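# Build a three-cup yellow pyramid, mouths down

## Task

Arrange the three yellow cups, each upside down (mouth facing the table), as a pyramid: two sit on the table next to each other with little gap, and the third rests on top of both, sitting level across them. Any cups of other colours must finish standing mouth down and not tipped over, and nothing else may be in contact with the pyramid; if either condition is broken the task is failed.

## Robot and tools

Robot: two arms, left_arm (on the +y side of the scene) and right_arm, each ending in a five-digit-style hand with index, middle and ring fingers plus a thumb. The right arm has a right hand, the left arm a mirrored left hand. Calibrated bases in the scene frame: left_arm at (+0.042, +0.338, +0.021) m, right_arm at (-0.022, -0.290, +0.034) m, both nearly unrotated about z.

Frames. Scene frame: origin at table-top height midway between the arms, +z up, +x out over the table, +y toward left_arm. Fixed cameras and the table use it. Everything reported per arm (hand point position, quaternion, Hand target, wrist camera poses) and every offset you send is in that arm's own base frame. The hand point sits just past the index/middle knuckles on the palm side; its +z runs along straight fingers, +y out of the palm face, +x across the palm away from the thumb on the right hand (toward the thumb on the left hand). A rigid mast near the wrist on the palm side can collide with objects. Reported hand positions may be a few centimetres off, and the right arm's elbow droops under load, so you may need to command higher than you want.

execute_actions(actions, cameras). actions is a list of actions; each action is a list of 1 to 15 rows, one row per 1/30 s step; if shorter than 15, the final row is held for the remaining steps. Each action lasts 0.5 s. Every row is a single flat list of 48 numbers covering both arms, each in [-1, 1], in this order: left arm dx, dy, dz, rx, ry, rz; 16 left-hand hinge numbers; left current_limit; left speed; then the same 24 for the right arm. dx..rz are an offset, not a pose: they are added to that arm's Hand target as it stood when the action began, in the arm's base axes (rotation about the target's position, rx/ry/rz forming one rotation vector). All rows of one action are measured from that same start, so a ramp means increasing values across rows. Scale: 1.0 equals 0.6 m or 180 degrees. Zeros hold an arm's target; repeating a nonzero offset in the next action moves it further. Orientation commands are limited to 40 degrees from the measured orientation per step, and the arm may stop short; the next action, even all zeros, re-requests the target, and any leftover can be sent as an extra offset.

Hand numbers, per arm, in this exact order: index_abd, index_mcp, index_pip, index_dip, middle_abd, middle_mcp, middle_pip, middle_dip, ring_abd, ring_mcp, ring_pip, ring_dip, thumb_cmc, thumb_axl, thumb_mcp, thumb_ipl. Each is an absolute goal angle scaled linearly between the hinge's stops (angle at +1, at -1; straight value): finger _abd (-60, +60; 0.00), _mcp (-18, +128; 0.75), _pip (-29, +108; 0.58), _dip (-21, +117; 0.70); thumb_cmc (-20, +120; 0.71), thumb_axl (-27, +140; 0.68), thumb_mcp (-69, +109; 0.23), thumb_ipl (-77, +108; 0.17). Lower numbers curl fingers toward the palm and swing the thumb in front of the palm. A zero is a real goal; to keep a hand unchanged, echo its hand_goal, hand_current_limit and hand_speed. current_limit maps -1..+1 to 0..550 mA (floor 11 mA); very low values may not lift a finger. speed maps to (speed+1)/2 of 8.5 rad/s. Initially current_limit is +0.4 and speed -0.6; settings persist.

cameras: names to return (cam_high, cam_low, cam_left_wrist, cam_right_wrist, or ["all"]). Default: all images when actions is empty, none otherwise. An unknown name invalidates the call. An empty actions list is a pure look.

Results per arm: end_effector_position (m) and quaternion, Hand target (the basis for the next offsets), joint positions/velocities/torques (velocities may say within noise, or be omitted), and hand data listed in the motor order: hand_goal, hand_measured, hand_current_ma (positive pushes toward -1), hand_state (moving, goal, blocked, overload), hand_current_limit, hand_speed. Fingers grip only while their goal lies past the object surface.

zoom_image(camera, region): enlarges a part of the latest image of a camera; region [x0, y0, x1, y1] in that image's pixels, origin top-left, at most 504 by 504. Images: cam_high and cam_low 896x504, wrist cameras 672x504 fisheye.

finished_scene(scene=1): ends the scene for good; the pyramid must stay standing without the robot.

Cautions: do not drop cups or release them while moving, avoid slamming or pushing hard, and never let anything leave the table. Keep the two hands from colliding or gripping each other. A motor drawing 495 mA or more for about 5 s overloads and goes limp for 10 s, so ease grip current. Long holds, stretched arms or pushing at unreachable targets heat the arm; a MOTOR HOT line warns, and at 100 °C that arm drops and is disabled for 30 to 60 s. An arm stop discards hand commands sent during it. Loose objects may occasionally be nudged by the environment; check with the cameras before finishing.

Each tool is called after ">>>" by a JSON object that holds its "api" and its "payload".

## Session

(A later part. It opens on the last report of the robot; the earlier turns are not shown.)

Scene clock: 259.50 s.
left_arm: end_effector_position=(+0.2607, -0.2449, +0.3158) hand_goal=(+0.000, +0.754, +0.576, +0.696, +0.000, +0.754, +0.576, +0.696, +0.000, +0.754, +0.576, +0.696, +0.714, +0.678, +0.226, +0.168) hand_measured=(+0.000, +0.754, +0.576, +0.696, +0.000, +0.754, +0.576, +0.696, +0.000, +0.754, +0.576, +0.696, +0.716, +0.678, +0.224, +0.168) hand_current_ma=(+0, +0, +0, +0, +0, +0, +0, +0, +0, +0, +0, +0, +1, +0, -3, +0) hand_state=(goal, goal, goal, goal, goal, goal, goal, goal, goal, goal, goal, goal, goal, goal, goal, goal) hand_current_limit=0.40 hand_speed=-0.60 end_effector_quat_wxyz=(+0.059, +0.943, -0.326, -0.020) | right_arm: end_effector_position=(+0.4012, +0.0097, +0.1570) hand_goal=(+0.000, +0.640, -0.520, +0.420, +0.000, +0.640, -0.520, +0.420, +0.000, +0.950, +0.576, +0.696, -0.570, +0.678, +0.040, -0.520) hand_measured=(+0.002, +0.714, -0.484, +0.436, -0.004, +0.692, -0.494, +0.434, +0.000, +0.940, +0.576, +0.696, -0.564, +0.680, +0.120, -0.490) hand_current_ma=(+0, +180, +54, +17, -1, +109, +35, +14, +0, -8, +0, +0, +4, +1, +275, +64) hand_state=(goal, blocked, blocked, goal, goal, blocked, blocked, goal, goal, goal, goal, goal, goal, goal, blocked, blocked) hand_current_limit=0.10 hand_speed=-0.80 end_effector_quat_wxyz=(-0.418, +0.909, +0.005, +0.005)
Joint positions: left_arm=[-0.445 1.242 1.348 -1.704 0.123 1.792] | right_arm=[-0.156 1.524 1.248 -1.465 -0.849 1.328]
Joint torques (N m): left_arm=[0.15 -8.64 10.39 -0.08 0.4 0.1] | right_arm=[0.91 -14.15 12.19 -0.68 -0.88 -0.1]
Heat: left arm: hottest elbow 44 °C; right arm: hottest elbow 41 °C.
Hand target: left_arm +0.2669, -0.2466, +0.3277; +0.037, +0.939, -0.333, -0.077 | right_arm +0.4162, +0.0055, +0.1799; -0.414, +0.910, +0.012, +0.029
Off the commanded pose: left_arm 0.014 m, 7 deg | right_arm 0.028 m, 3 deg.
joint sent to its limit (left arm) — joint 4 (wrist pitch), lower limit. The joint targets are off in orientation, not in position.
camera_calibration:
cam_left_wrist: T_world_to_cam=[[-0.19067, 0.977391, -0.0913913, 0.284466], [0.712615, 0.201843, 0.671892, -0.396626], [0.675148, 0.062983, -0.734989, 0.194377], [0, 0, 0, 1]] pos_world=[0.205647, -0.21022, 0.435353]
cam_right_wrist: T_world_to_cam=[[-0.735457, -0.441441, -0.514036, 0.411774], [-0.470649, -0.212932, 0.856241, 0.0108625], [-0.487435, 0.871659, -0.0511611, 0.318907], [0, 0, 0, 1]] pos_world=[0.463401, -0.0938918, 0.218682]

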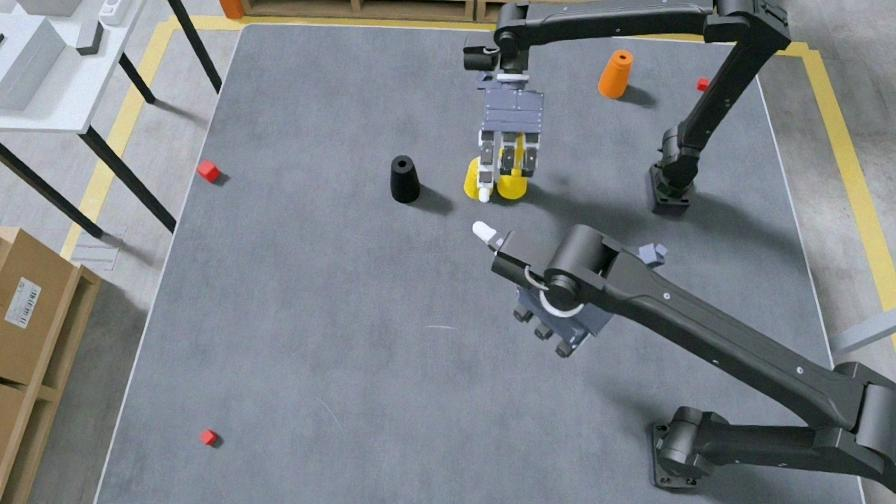

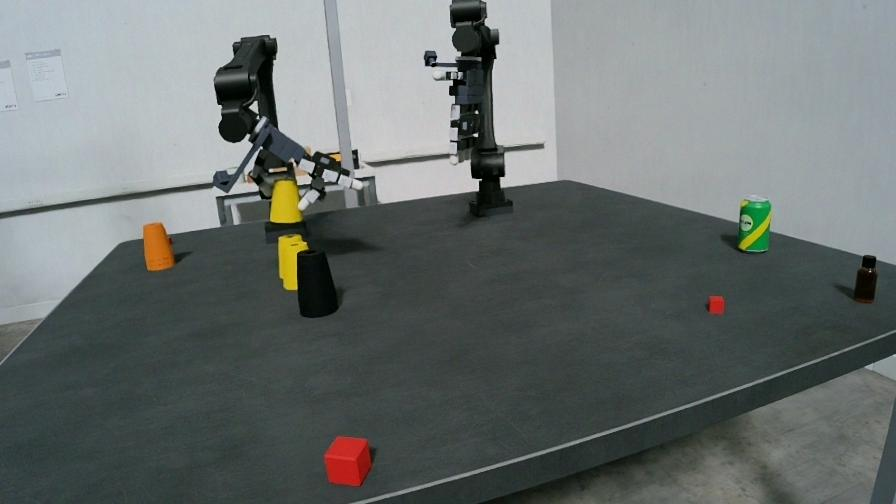

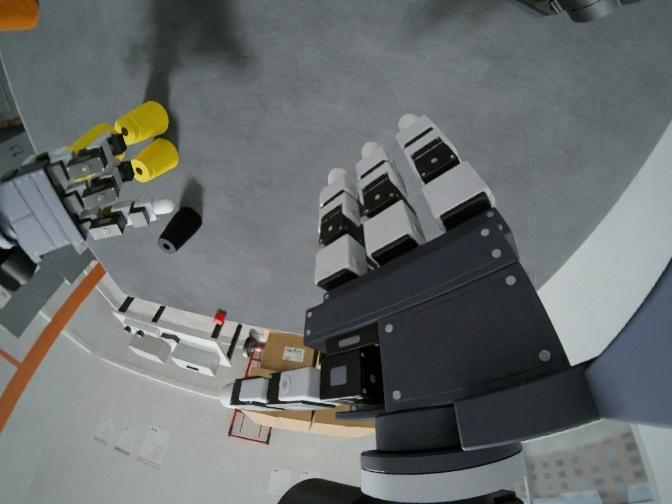

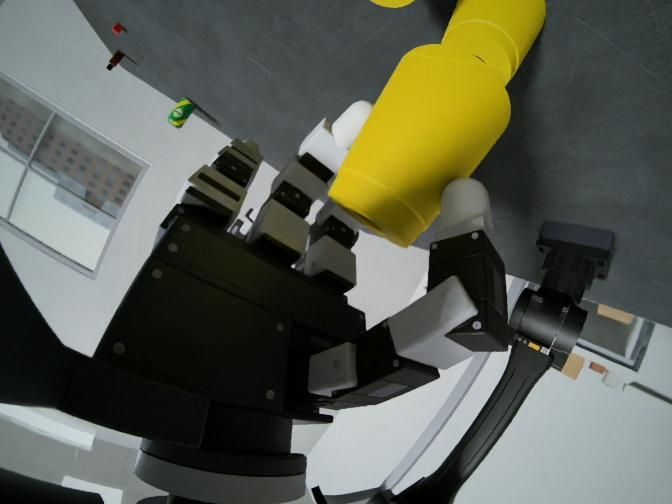

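>>> {"api": "zoom_image", "payload": {"camera": "cam_low", "region": [255, 165, 325, 235]}}

>>> {"api": "zoom_image", "payload": {"camera": "cam_low", "region": [260, 225, 340, 325]}}

Scaled by 7.200.

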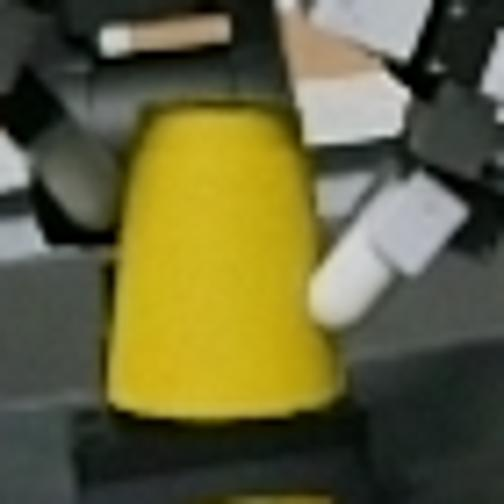

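Scaled by 5.040.

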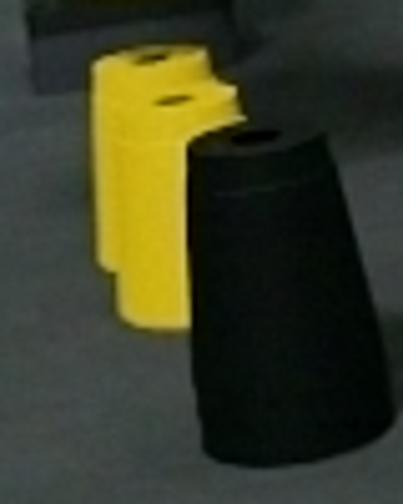

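>>> {"api": "execute_actions", "payload": {"actions": [[[0,0,0,0,0,0,0,0.754,0.576,0.696,0,0.754,0.576,0.696,0,0.754,0.576,0.696,0.714,0.678,0.226,0.168,0.4,-0.6,0.03,0,0.005,0.02,0,0,0,0.64,-0.52,0.42,0,0.64,-0.52,0.42,0,0.95,0.576,0.696,-0.571,0.678,0.04,-0.52,0.1,-0.8]],[[0,0,0,0,0,0,0,0.754,0.576,0.696,0,0.754,0.576,0.696,0,0.754,0.576,0.696,0.714,0.678,0.226,0.168,0.4,-0.6,0.03,-0.005,0,0.018,0,0,0,0.64,-0.52,0.42,0,0.64,-0.52,0.42,0,0.95,0.576,0.696,-0.571,0.678,0.04,-0.52,0.1,-0.8]]], "cameras": ["all"]}}

>>> {"api": "zoom_image", "payload": {"camera": "cam_low", "region": [255, 165, 355, 325]}}

>>> {"api": "zoom_image", "payload": {"camera": "cam_high", "region": [450, 100, 550, 210]}}

>>> {"api": "zoom_image", "payload": {"camera": "cam_left_wrist", "region": [0, 70, 220, 290]}}

>>> {"api": "zoom_image", "payload": {"camera": "cam_right_wrist", "region": [290, 0, 590, 260]}}

Scene clock: 273.67 s.
left_arm: end_effector_position=(+0.2607, -0.2449, +0.3158) hand_goal=(+0.000, +0.754, +0.576, +0.696, +0.000, +0.754, +0.576, +0.696, +0.000, +0.754, +0.576, +0.696, +0.714, +0.678, +0.226, +0.168) hand_measured=(+0.000, +0.754, +0.576, +0.696, +0.000, +0.754, +0.576, +0.696, +0.000, +0.754, +0.576, +0.696, +0.716, +0.678, +0.224, +0.168) hand_current_ma=(+0, +0, +0, +0, +0, +0, +0, +0, +0, +0, +0, +0, +1, +0, -3, +0) hand_state=(goal, goal, goal, goal, goal, goal, goal, goal, goal, goal, goal, goal, goal, goal, goal, goal) hand_current_limit=0.40 hand_speed=-0.60 end_effector_quat_wxyz=(+0.059, +0.943, -0.326, -0.020) | right_arm: end_effector_position=(+0.4350, +0.0088, +0.1696) hand_goal=(+0.000, +0.640, -0.520, +0.420, +0.000, +0.640, -0.520, +0.420, +0.000, +0.950, +0.576, +0.696, -0.570, +0.678, +0.040, -0.520) hand_measured=(+0.002, +0.712, -0.484, +0.436, -0.004, +0.692, -0.494, +0.434, +0.000, +0.940, +0.576, +0.696, -0.564, +0.680, +0.120, -0.490) hand_current_ma=(+1, +178, +55, +17, -1, +107, +36, +14, +0, -8, +0, +0, +4, +1, +275, +64) hand_state=(goal, blocked, blocked, goal, goal, blocked, blocked, goal, goal, goal, goal, goal, goal, goal, blocked, blocked) hand_current_limit=0.10 hand_speed=-0.80 end_effector_quat_wxyz=(-0.469, +0.883, +0.003, +0.013)
Joint positions: left_arm=[-0.445 1.242 1.348 -1.704 0.123 1.792] | right_arm=[-0.19 1.621 1.368 -1.556 -0.956 1.251]
Joint torques (N m): left_arm=[0.09 -8.64 10.37 -0.05 0.4 0.1] | right_arm=[0.38 -12.81 12.46 -0.79 -1.02 -0.23]
Heat: left arm: hottest elbow 45 °C; right arm: hottest elbow 42 °C.
Hand target: left_arm +0.2669, -0.2466, +0.3277; +0.037, +0.939, -0.333, -0.077 | right_arm +0.4523, +0.0025, +0.1829; -0.468, +0.883, +0.010, +0.030
Off the commanded pose: left_arm 0.014 m, 7 deg | right_arm 0.023 m, 2 deg.
joint sent to its limit (left arm) — joint 4 (wrist pitch), lower limit. The joint targets are off in orientation, not in position.
camera_calibration:
cam_left_wrist: T_world_to_cam=[[-0.19067, 0.977391, -0.0913913, 0.284466], [0.712615, 0.201843, 0.671892, -0.396626], [0.675148, 0.062983, -0.734989, 0.194377], [0, 0, 0, 1]] pos_world=[0.205647, -0.21022, 0.435353]
cam_right_wrist: T_world_to_cam=[[-0.732636, -0.372356, -0.569733, 0.450361], [-0.483376, -0.304648, 0.820693, 0.0281572], [-0.479158, 0.876664, 0.0432082, 0.317106], [0, 0, 0, 1]] pos_world=[0.495505, -0.101723, 0.219775]

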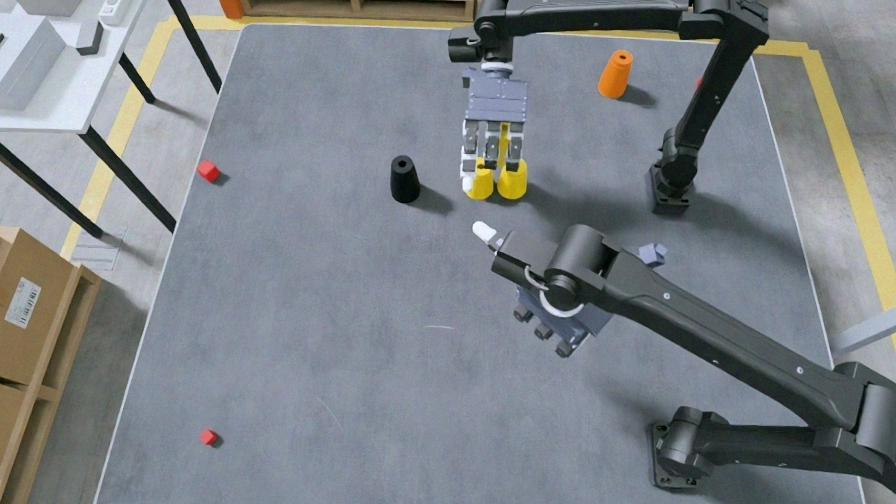

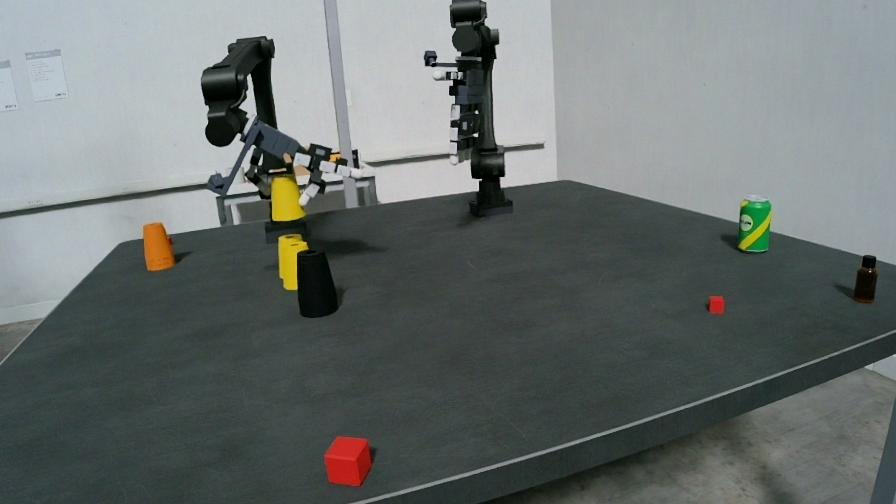

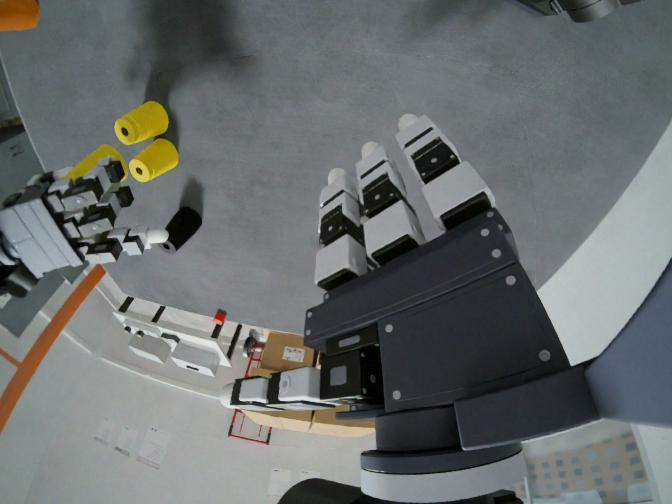

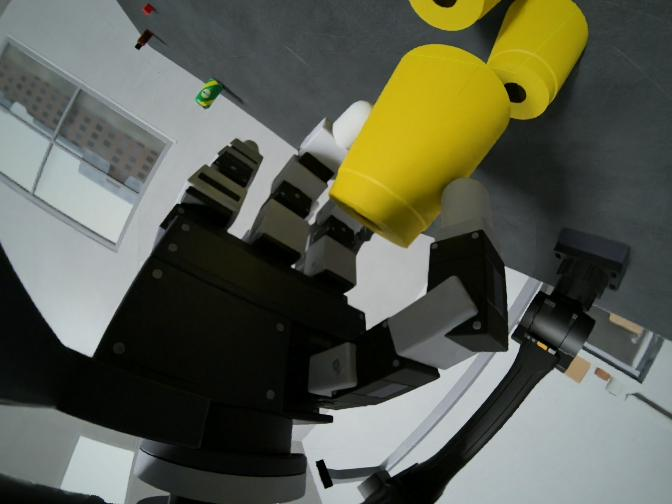

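Scaled by 3.150.

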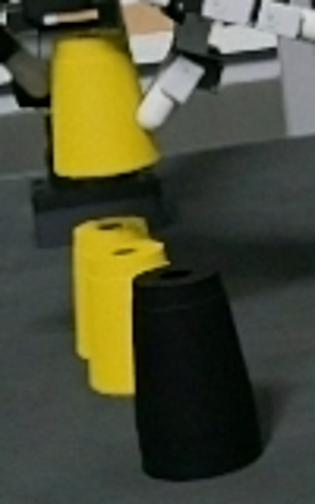

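Scaled by 4.582.

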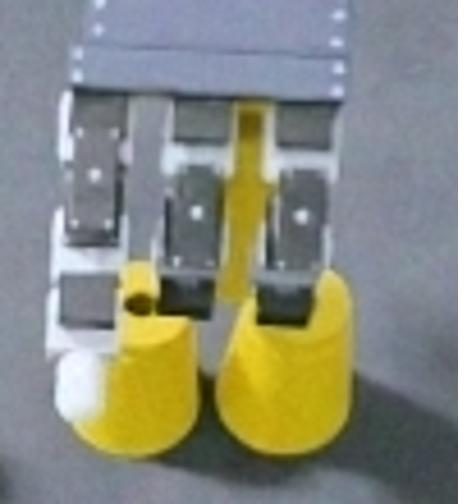

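Scaled by 2.291 from the camera's 672x504 image, which has a finer 960x720 frame.

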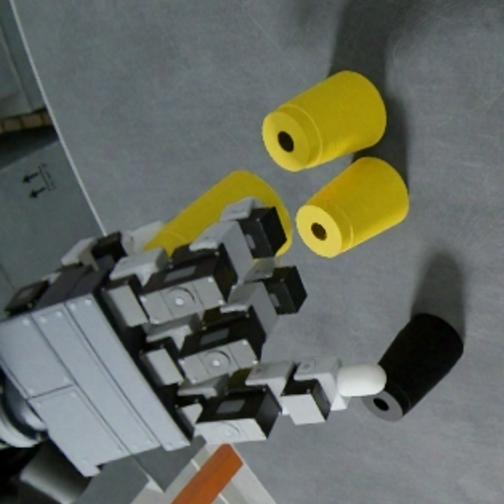

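Scaled by 1.680 from the camera's 672x504 image, which has a finer 960x720 frame.

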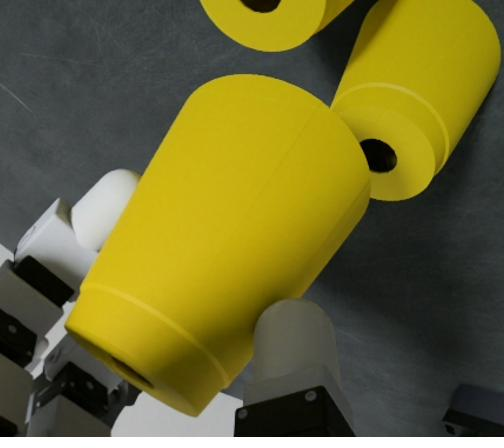

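>>> {"api": "zoom_image", "payload": {"camera": "cam_left_wrist", "region": [60, 90, 190, 200]}}

Scaled by 3.877 from the camera's 672x504 image, which has a finer 960x720 frame.

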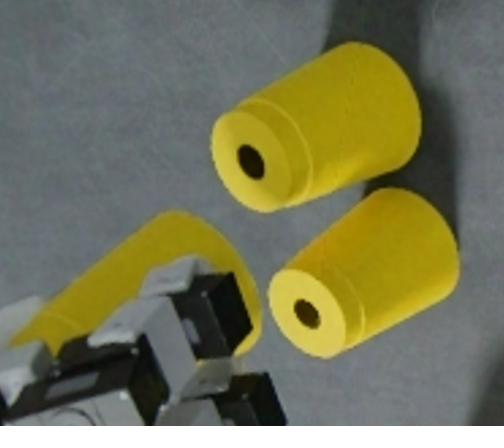

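>>> {"api": "execute_actions", "payload": {"actions": [[[0,0,0,0,0,0,0,0.754,0.576,0.696,0,0.754,0.576,0.696,0,0.754,0.576,0.696,0.714,0.678,0.226,0.168,0.4,-0.6,-0.016,0,-0.055,0,0.016,0,0,0.64,-0.52,0.42,0,0.64,-0.52,0.42,0,0.95,0.576,0.696,-0.571,0.678,0.04,-0.52,0.1,-0.8]]], "cameras": ["cam_low","cam_right_wrist","cam_high"]}}

>>> {"api": "zoom_image", "payload": {"camera": "cam_low", "region": [255, 165, 355, 325]}}

Scene clock: 289.37 s.
left_arm: end_effector_position=(+0.2607, -0.2449, +0.3158) hand_goal=(+0.000, +0.754, +0.576, +0.696, +0.000, +0.754, +0.576, +0.696, +0.000, +0.754, +0.576, +0.696, +0.714, +0.678, +0.226, +0.168) hand_measured=(+0.000, +0.754, +0.576, +0.696, +0.000, +0.754, +0.576, +0.696, +0.000, +0.754, +0.576, +0.696, +0.716, +0.678, +0.224, +0.168) hand_current_ma=(+0, +0, +0, +0, +0, +0, +0, +0, +0, +0, +0, +0, +1, +0, -3, +0) hand_state=(goal, goal, goal, goal, goal, goal, goal, goal, goal, goal, goal, goal, goal, goal, goal, goal) hand_current_limit=0.40 hand_speed=-0.60 end_effector_quat_wxyz=(+0.059, +0.943, -0.326, -0.020) | right_arm: end_effector_position=(+0.4390, +0.0071, +0.1546) hand_goal=(+0.000, +0.640, -0.520, +0.420, +0.000, +0.640, -0.520, +0.420, +0.000, +0.950, +0.576, +0.696, -0.570, +0.678, +0.040, -0.520) hand_measured=(+0.002, +0.712, -0.484, +0.436, -0.004, +0.692, -0.494, +0.434, +0.000, +0.940, +0.576, +0.696, -0.564, +0.680, +0.120, -0.490) hand_current_ma=(+1, +178, +55, +17, -1, +107, +36, +14, +0, -8, +0, +0, +4, +1, +275, +64) hand_state=(goal, blocked, blocked, goal, goal, blocked, blocked, goal, goal, goal, goal, goal, goal, goal, blocked, blocked) hand_current_limit=0.10 hand_speed=-0.80 end_effector_quat_wxyz=(-0.468, +0.884, -0.001, +0.004)
Joint positions: left_arm=[-0.445 1.242 1.348 -1.704 0.123 1.792] | right_arm=[-0.19 1.655 1.368 -1.542 -0.951 1.25]
Joint torques (N m): left_arm=[0.15 -8.76 10.39 -0.08 0.4 0.1] | right_arm=[0.67 -13.63 7.42 -0.01 -0.86 -0.2]
Heat: left arm: hottest elbow 45 °C; right arm: hottest elbow 47 °C.
Hand target: left_arm +0.2669, -0.2466, +0.3277; +0.037, +0.939, -0.333, -0.077 | right_arm +0.4427, +0.0025, +0.1498; -0.468, +0.884, -0.001, +0.008
Off the commanded pose: left_arm 0.014 m, 7 deg | right_arm 0.007 m, 0 deg.
joint sent to its limit (left arm) — joint 4 (wrist pitch), lower limit. The joint targets are off in orientation, not in position.
camera_calibration:
cam_right_wrist: T_world_to_cam=[[-0.743664, -0.374487, -0.553826, 0.446476], [-0.465773, -0.304056, 0.831027, 0.0325318], [-0.479603, 0.875962, 0.0516891, 0.320122], [0, 0, 0, 1]] pos_world=[0.500712, -0.103323, 0.203688]
Images, in order (width x height): cam_high 896x504, cam_low 896x504, cam_right_wrist 672x504.

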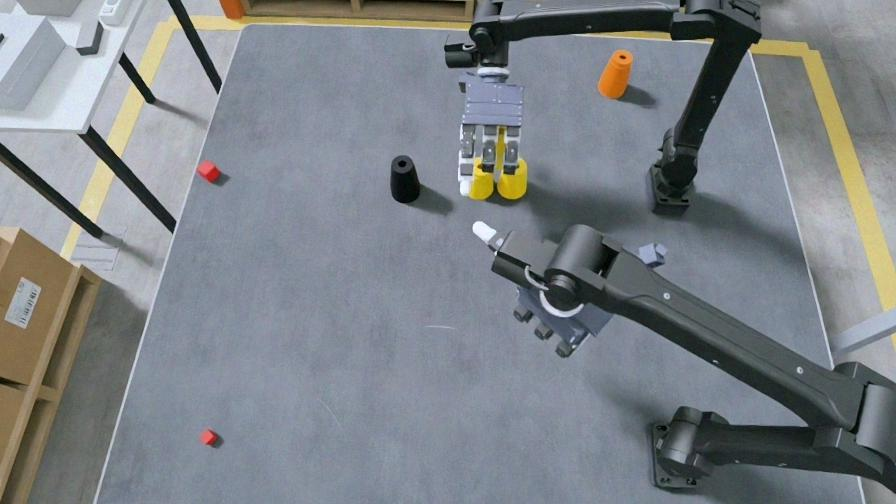

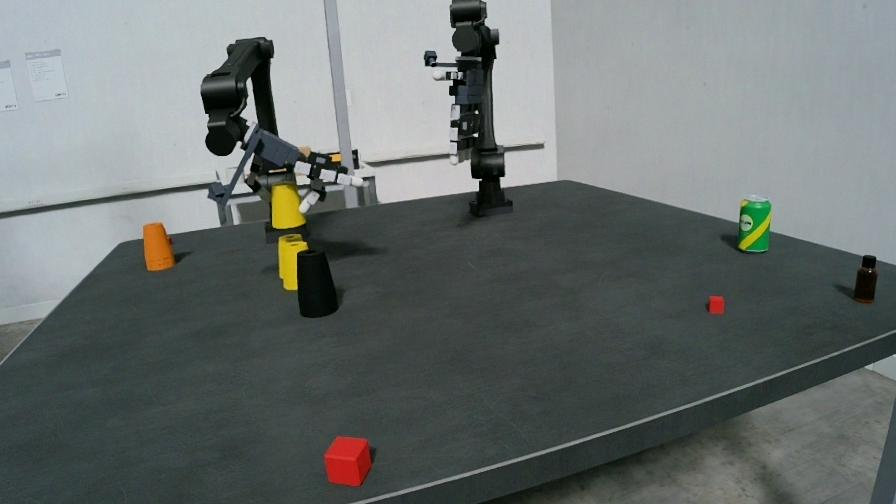

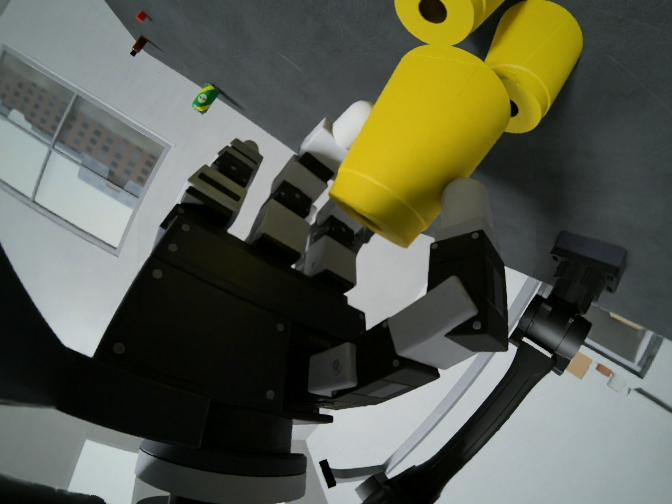

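Scaled by 3.150.

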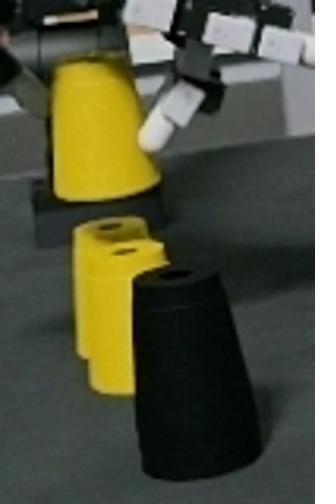

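>>> {"api": "execute_actions", "payload": {"actions": [[[0,0,0,0,0,0,0,0.754,0.576,0.696,0,0.754,0.576,0.696,0,0.754,0.576,0.696,0.714,0.678,0.226,0.168,0.4,-0.6,-0.006,0.002,-0.042,0,0.004,0,0,0.64,-0.52,0.42,0,0.64,-0.52,0.42,0,0.95,0.576,0.696,-0.571,0.678,0.04,-0.52,0.1,-0.8]]], "cameras": ["cam_low","cam_right_wrist","cam_left_wrist"]}}

>>> {"api": "zoom_image", "payload": {"camera": "cam_low", "region": [255, 165, 355, 325]}}

>>> {"api": "zoom_image", "payload": {"camera": "cam_left_wrist", "region": [60, 90, 190, 200]}}

>>> {"api": "zoom_image", "payload": {"camera": "cam_right_wrist", "region": [290, 0, 590, 260]}}

Scene clock: 292.90 s.
left_arm: end_effector_position=(+0.2607, -0.2449, +0.3158) hand_goal=(+0.000, +0.754, +0.576, +0.696, +0.000, +0.754, +0.576, +0.696, +0.000, +0.754, +0.576, +0.696, +0.714, +0.678, +0.226, +0.168) hand_measured=(+0.000, +0.754, +0.576, +0.696, +0.000, +0.754, +0.576, +0.696, +0.000, +0.754, +0.576, +0.696, +0.716, +0.678, +0.224, +0.168) hand_current_ma=(+0, +0, +0, +0, +0, +0, +0, +0, +0, +0, +0, +0, +1, +0, -3, +0) hand_state=(goal, goal, goal, goal, goal, goal, goal, goal, goal, goal, goal, goal, goal, goal, goal, goal) hand_current_limit=0.40 hand_speed=-0.60 end_effector_quat_wxyz=(+0.059, +0.943, -0.326, -0.020) | right_arm: end_effector_position=(+0.4372, +0.0070, +0.1303) hand_goal=(+0.000, +0.640, -0.520, +0.420, +0.000, +0.640, -0.520, +0.420, +0.000, +0.950, +0.576, +0.696, -0.570, +0.678, +0.040, -0.520) hand_measured=(+0.002, +0.712, -0.484, +0.436, -0.004, +0.692, -0.494, +0.434, +0.000, +0.940, +0.576, +0.696, -0.564, +0.680, +0.120, -0.490) hand_current_ma=(+1, +178, +55, +17, -1, +107, +36, +14, +0, -8, +0, +0, +4, +1, +275, +64) hand_state=(goal, blocked, blocked, goal, goal, blocked, blocked, goal, goal, goal, goal, goal, goal, goal, blocked, blocked) hand_current_limit=0.10 hand_speed=-0.80 end_effector_quat_wxyz=(-0.468, +0.884, -0.002, +0.001)
Joint positions: left_arm=[-0.445 1.242 1.348 -1.704 0.123 1.792] | right_arm=[-0.19 1.674 1.325 -1.486 -0.948 1.25]
Joint torques (N m): left_arm=[0.09 -8.59 10.36 -0.08 0.4 0.11] | right_arm=[0.91 -13.45 6.97 0.01 -0.87 -0.16]
Heat: left arm: hottest elbow 45 °C; right arm: hottest elbow 47 °C.
Hand target: left_arm +0.2669, -0.2466, +0.3277; +0.037, +0.939, -0.333, -0.077 | right_arm +0.4390, +0.0037, +0.1247; -0.468, +0.884, -0.004, +0.002
Off the commanded pose: left_arm 0.014 m, 7 deg | right_arm 0.007 m, 0 deg.
joint sent to its limit (left arm) — joint 4 (wrist pitch), lower limit. The joint targets are off in orientation, not in position.
camera_calibration:
cam_left_wrist: T_world_to_cam=[[-0.19067, 0.977391, -0.0913913, 0.284466], [0.712615, 0.201843, 0.671892, -0.396626], [0.675148, 0.062983, -0.734989, 0.194377], [0, 0, 0, 1]] pos_world=[0.205647, -0.21022, 0.435353]
cam_right_wrist: T_world_to_cam=[[-0.746556, -0.375523, -0.549215, 0.432305], [-0.460934, -0.303359, 0.833974, 0.0493195], [-0.479786, 0.87576, 0.0533833, 0.320436], [0, 0, 0, 1]] pos_world=[0.499213, -0.103323, 0.179191]
Images, in order (width x height): cam_low 896x504, cam_left_wrist 672x504, cam_right_wrist 672x504.

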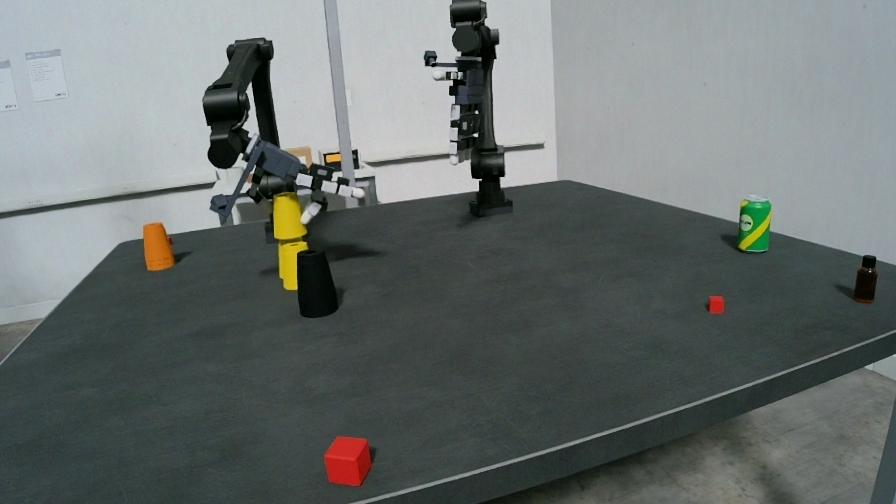

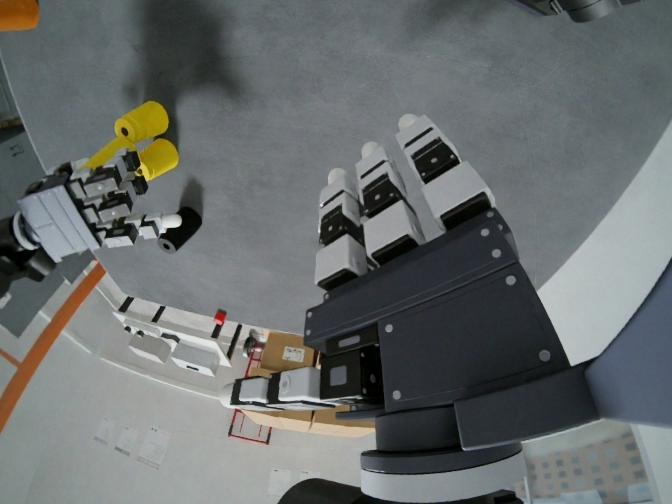

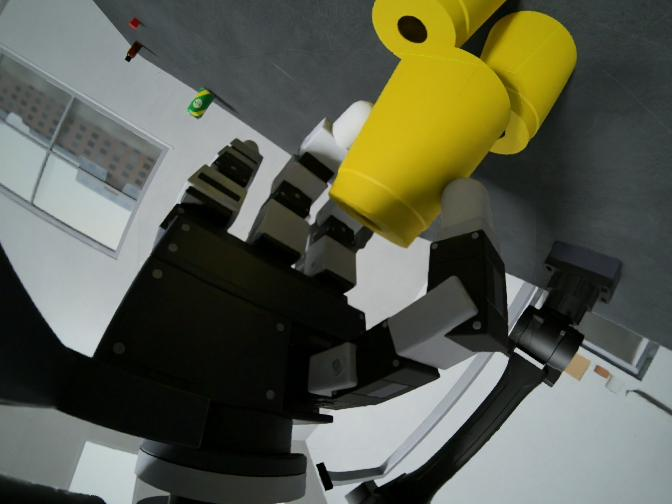

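Scaled by 3.150.

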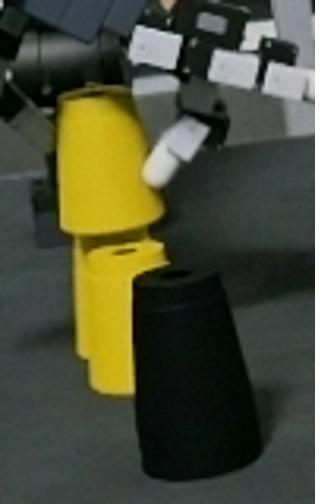

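Scaled by 3.877 from the camera's 672x504 image, which has a finer 960x720 frame.

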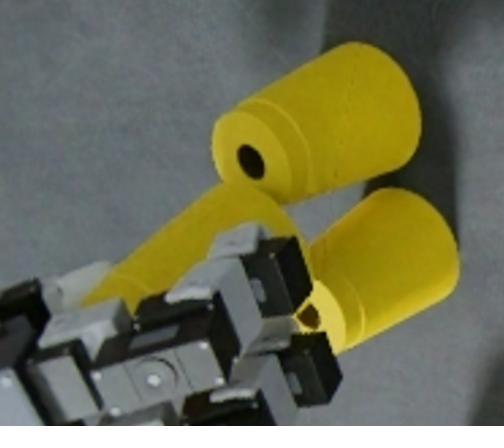

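Scaled by 1.680 from the camera's 672x504 image, which has a finer 960x720 frame.

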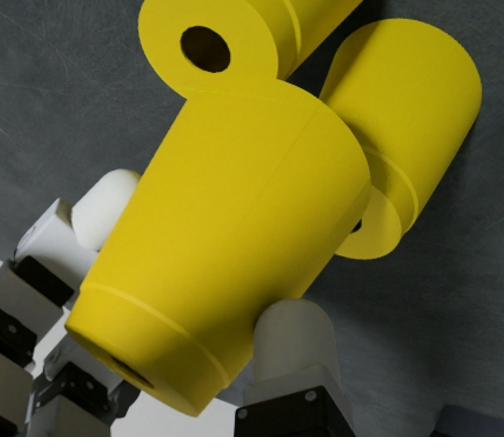

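>>> {"api": "execute_actions", "payload": {"actions": [], "cameras": ["cam_high","cam_left_wrist"]}}

>>> {"api": "zoom_image", "payload": {"camera": "cam_high", "region": [450, 120, 550, 210]}}

Scene clock: 305.87 s.
left_arm: end_effector_position=(+0.2607, -0.2449, +0.3158) hand_goal=(+0.000, +0.754, +0.576, +0.696, +0.000, +0.754, +0.576, +0.696, +0.000, +0.754, +0.576, +0.696, +0.714, +0.678, +0.226, +0.168) hand_measured=(+0.000, +0.754, +0.576, +0.696, +0.000, +0.754, +0.576, +0.696, +0.000, +0.754, +0.576, +0.696, +0.716, +0.678, +0.224, +0.168) hand_current_ma=(+0, +0, +0, +0, +0, +0, +0, +0, +0, +0, +0, +0, +1, +0, -3, +0) hand_state=(goal, goal, goal, goal, goal, goal, goal, goal, goal, goal, goal, goal, goal, goal, goal, goal) hand_current_limit=0.40 hand_speed=-0.60 end_effector_quat_wxyz=(+0.059, +0.943, -0.326, -0.020) | right_arm: end_effector_position=(+0.4372, +0.0070, +0.1303) hand_goal=(+0.000, +0.640, -0.520, +0.420, +0.000, +0.640, -0.520, +0.420, +0.000, +0.950, +0.576, +0.696, -0.570, +0.678, +0.040, -0.520) hand_measured=(+0.002, +0.712, -0.484, +0.436, -0.004, +0.692, -0.494, +0.434, +0.000, +0.940, +0.576, +0.696, -0.564, +0.680, +0.120, -0.490) hand_current_ma=(+1, +178, +55, +17, -1, +107, +36, +14, +0, -8, +0, +0, +4, +1, +275, +64) hand_state=(goal, blocked, blocked, goal, goal, blocked, blocked, goal, goal, goal, goal, goal, goal, goal, blocked, blocked) hand_current_limit=0.10 hand_speed=-0.80 end_effector_quat_wxyz=(-0.468, +0.884, -0.002, +0.001)
Joint positions: left_arm=[-0.445 1.242 1.348 -1.704 0.123 1.792] | right_arm=[-0.19 1.674 1.325 -1.486 -0.948 1.25]
Joint velocities: within noise
Joint torques (N m): left_arm=[0.15 -8.59 10.4 -0.05 0.41 0.1] | right_arm=[0.97 -13.68 6.97 -0.05 -0.9 -0.16]
Heat: left arm: hottest elbow 45 °C; right arm: hottest elbow 43 °C.
Hand target: left_arm +0.2669, -0.2466, +0.3277; +0.037, +0.939, -0.333, -0.077 | right_arm +0.4390, +0.0037, +0.1247; -0.468, +0.884, -0.004, +0.002
Off the commanded pose: left_arm 0.014 m, 7 deg | right_arm 0.007 m, 0 deg.
camera_calibration:
cam_left_wrist: T_world_to_cam=[[-0.19067, 0.977391, -0.0913913, 0.284466], [0.712615, 0.201843, 0.671892, -0.396626], [0.675148, 0.062983, -0.734989, 0.194377], [0, 0, 0, 1]] pos_world=[0.205647, -0.21022, 0.435353]
Images, in order (width x height): cam_high 896x504, cam_left_wrist 672x504.

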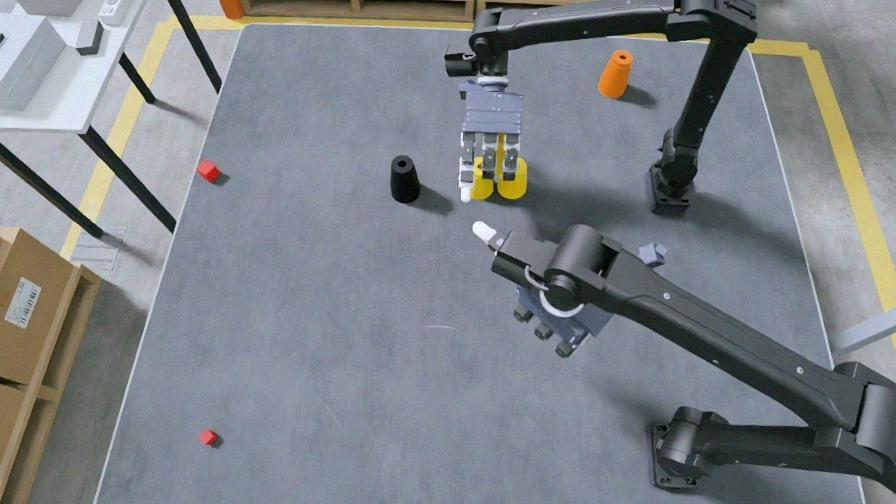

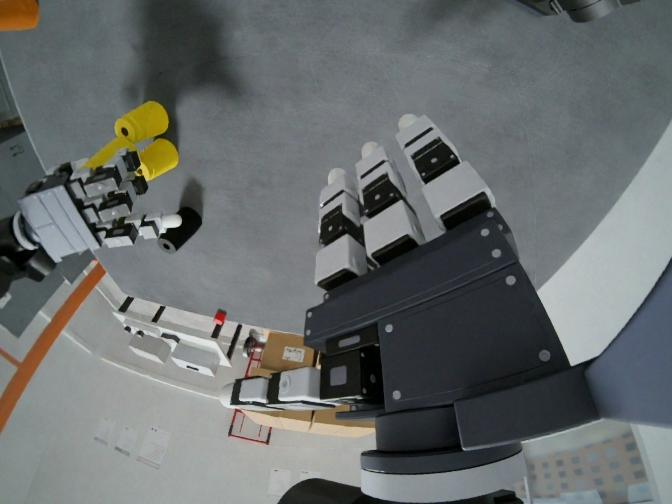

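Scaled by 5.040.

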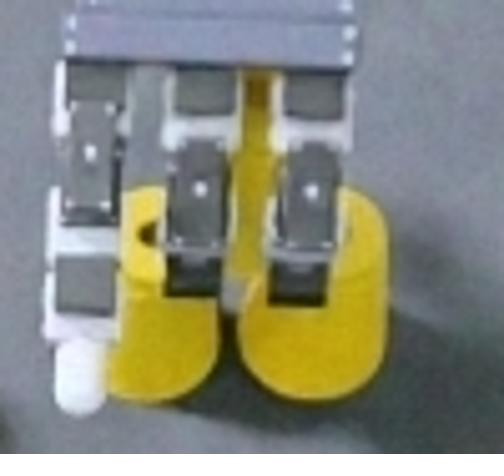

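>>> {"api": "execute_actions", "payload": {"actions": [[[0,0,0,0,0,0,0,0.754,0.576,0.696,0,0.754,0.576,0.696,0,0.754,0.576,0.696,0.714,0.678,0.226,0.168,0.4,-0.6,-0.006,0,-0.02,0,0,0,0,0.64,-0.52,0.42,0,0.64,-0.52,0.42,0,0.95,0.576,0.696,-0.571,0.678,0.04,-0.52,0.1,-0.8]]], "cameras": ["cam_low","cam_right_wrist","cam_left_wrist"]}}

>>> {"api": "zoom_image", "payload": {"camera": "cam_low", "region": [265, 185, 335, 265]}}

>>> {"api": "zoom_image", "payload": {"camera": "cam_left_wrist", "region": [60, 90, 190, 200]}}

>>> {"api": "zoom_image", "payload": {"camera": "cam_right_wrist", "region": [290, 0, 590, 260]}}

Scene clock: 312.57 s.
left_arm: end_effector_position=(+0.2607, -0.2449, +0.3158) hand_goal=(+0.000, +0.754, +0.576, +0.696, +0.000, +0.754, +0.576, +0.696, +0.000, +0.754, +0.576, +0.696, +0.714, +0.678, +0.226, +0.168) hand_measured=(+0.000, +0.754, +0.576, +0.696, +0.000, +0.754, +0.576, +0.696, +0.000, +0.754, +0.576, +0.696, +0.716, +0.678, +0.224, +0.168) hand_current_ma=(+0, +0, +0, +0, +0, +0, +0, +0, +0, +0, +0, +0, +1, +0, -3, +0) hand_state=(goal, goal, goal, goal, goal, goal, goal, goal, goal, goal, goal, goal, goal, goal, goal, goal) hand_current_limit=0.40 hand_speed=-0.60 end_effector_quat_wxyz=(+0.059, +0.943, -0.326, -0.020) | right_arm: end_effector_position=(+0.4340, +0.0075, +0.1199) hand_goal=(+0.000, +0.640, -0.520, +0.420, +0.000, +0.640, -0.520, +0.420, +0.000, +0.950, +0.576, +0.696, -0.570, +0.678, +0.040, -0.520) hand_measured=(+0.002, +0.712, -0.484, +0.436, -0.004, +0.692, -0.494, +0.434, +0.000, +0.940, +0.576, +0.696, -0.564, +0.680, +0.120, -0.490) hand_current_ma=(+1, +178, +55, +17, -1, +107, +36, +14, +0, -8, +0, +0, +4, +1, +275, +64) hand_state=(goal, blocked, blocked, goal, goal, blocked, blocked, goal, goal, goal, goal, goal, goal, goal, blocked, blocked) hand_current_limit=0.10 hand_speed=-0.80 end_effector_quat_wxyz=(-0.467, +0.884, -0.002, +0.002)
Joint positions: left_arm=[-0.445 1.242 1.348 -1.704 0.123 1.792] | right_arm=[-0.19 1.674 1.297 -1.455 -0.948 1.25]
Joint torques (N m): left_arm=[0.15 -8.59 10.36 -0.05 0.4 0.11] | right_arm=[0.56 -13.22 6.63 -0.01 -0.88 -0.19]
Heat: left arm: hottest elbow 45 °C; right arm: hottest elbow 42 °C.
Hand target: left_arm +0.2669, -0.2466, +0.3277; +0.037, +0.939, -0.333, -0.077 | right_arm +0.4355, +0.0037, +0.1126; -0.468, +0.884, -0.004, +0.002
Off the commanded pose: left_arm 0.014 m, 7 deg | right_arm 0.008 m, 0 deg.
joint sent to its limit (left arm) — joint 4 (wrist pitch), lower limit. The joint targets are off in orientation, not in position.
camera_calibration:
cam_left_wrist: T_world_to_cam=[[-0.19067, 0.977391, -0.0913913, 0.284466], [0.712615, 0.201843, 0.671892, -0.396626], [0.675148, 0.062983, -0.734989, 0.194377], [0, 0, 0, 1]] pos_world=[0.205647, -0.21022, 0.435353]
cam_right_wrist: T_world_to_cam=[[-0.745289, -0.376051, -0.550572, 0.424084], [-0.462768, -0.302714, 0.833193, 0.0576429], [-0.479989, 0.875757, 0.0515848, 0.319324], [0, 0, 0, 1]] pos_world=[0.496013, -0.102723, 0.168989]
Images, in order (width x height): cam_low 896x504, cam_left_wrist 672x504, cam_right_wrist 672x504.

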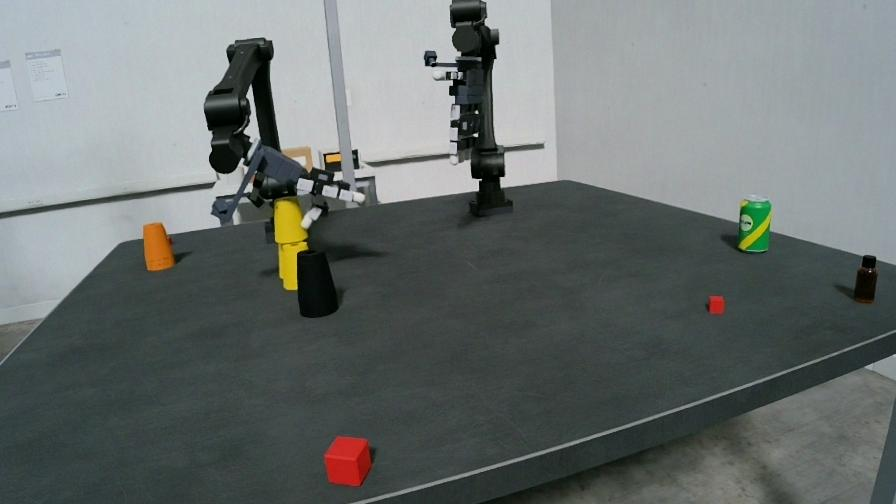

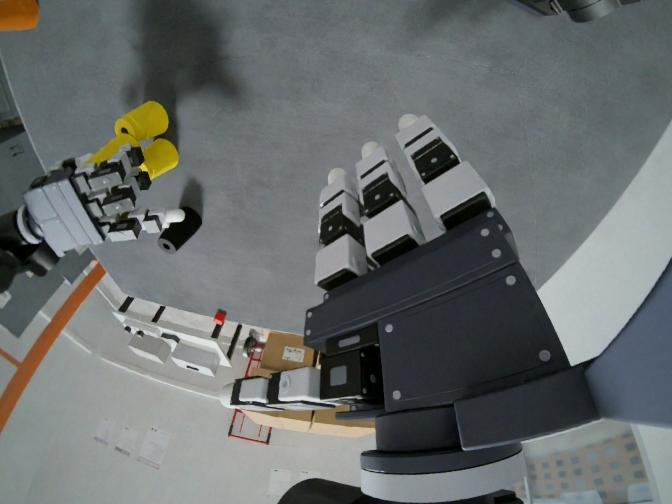

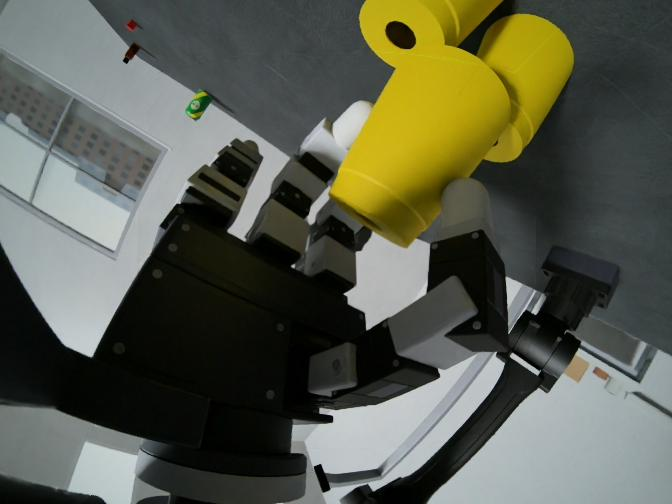

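Scaled by 6.300.

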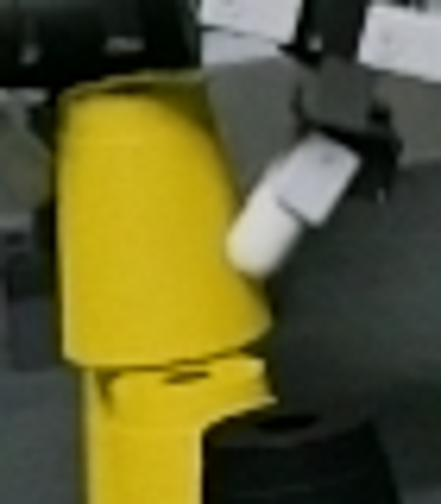

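Scaled by 3.877 from the camera's 672x504 image, which has a finer 960x720 frame.

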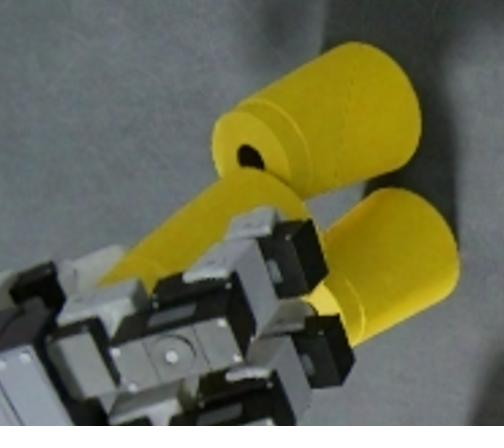

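Scaled by 1.680 from the camera's 672x504 image, which has a finer 960x720 frame.

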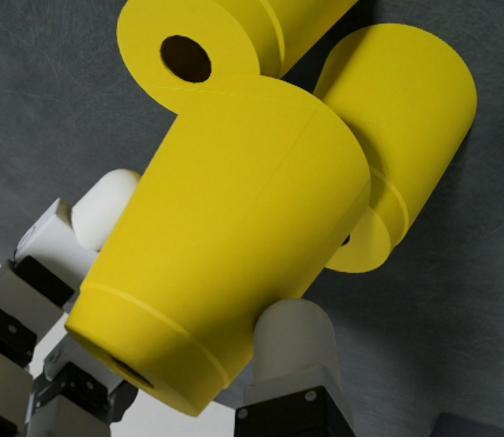

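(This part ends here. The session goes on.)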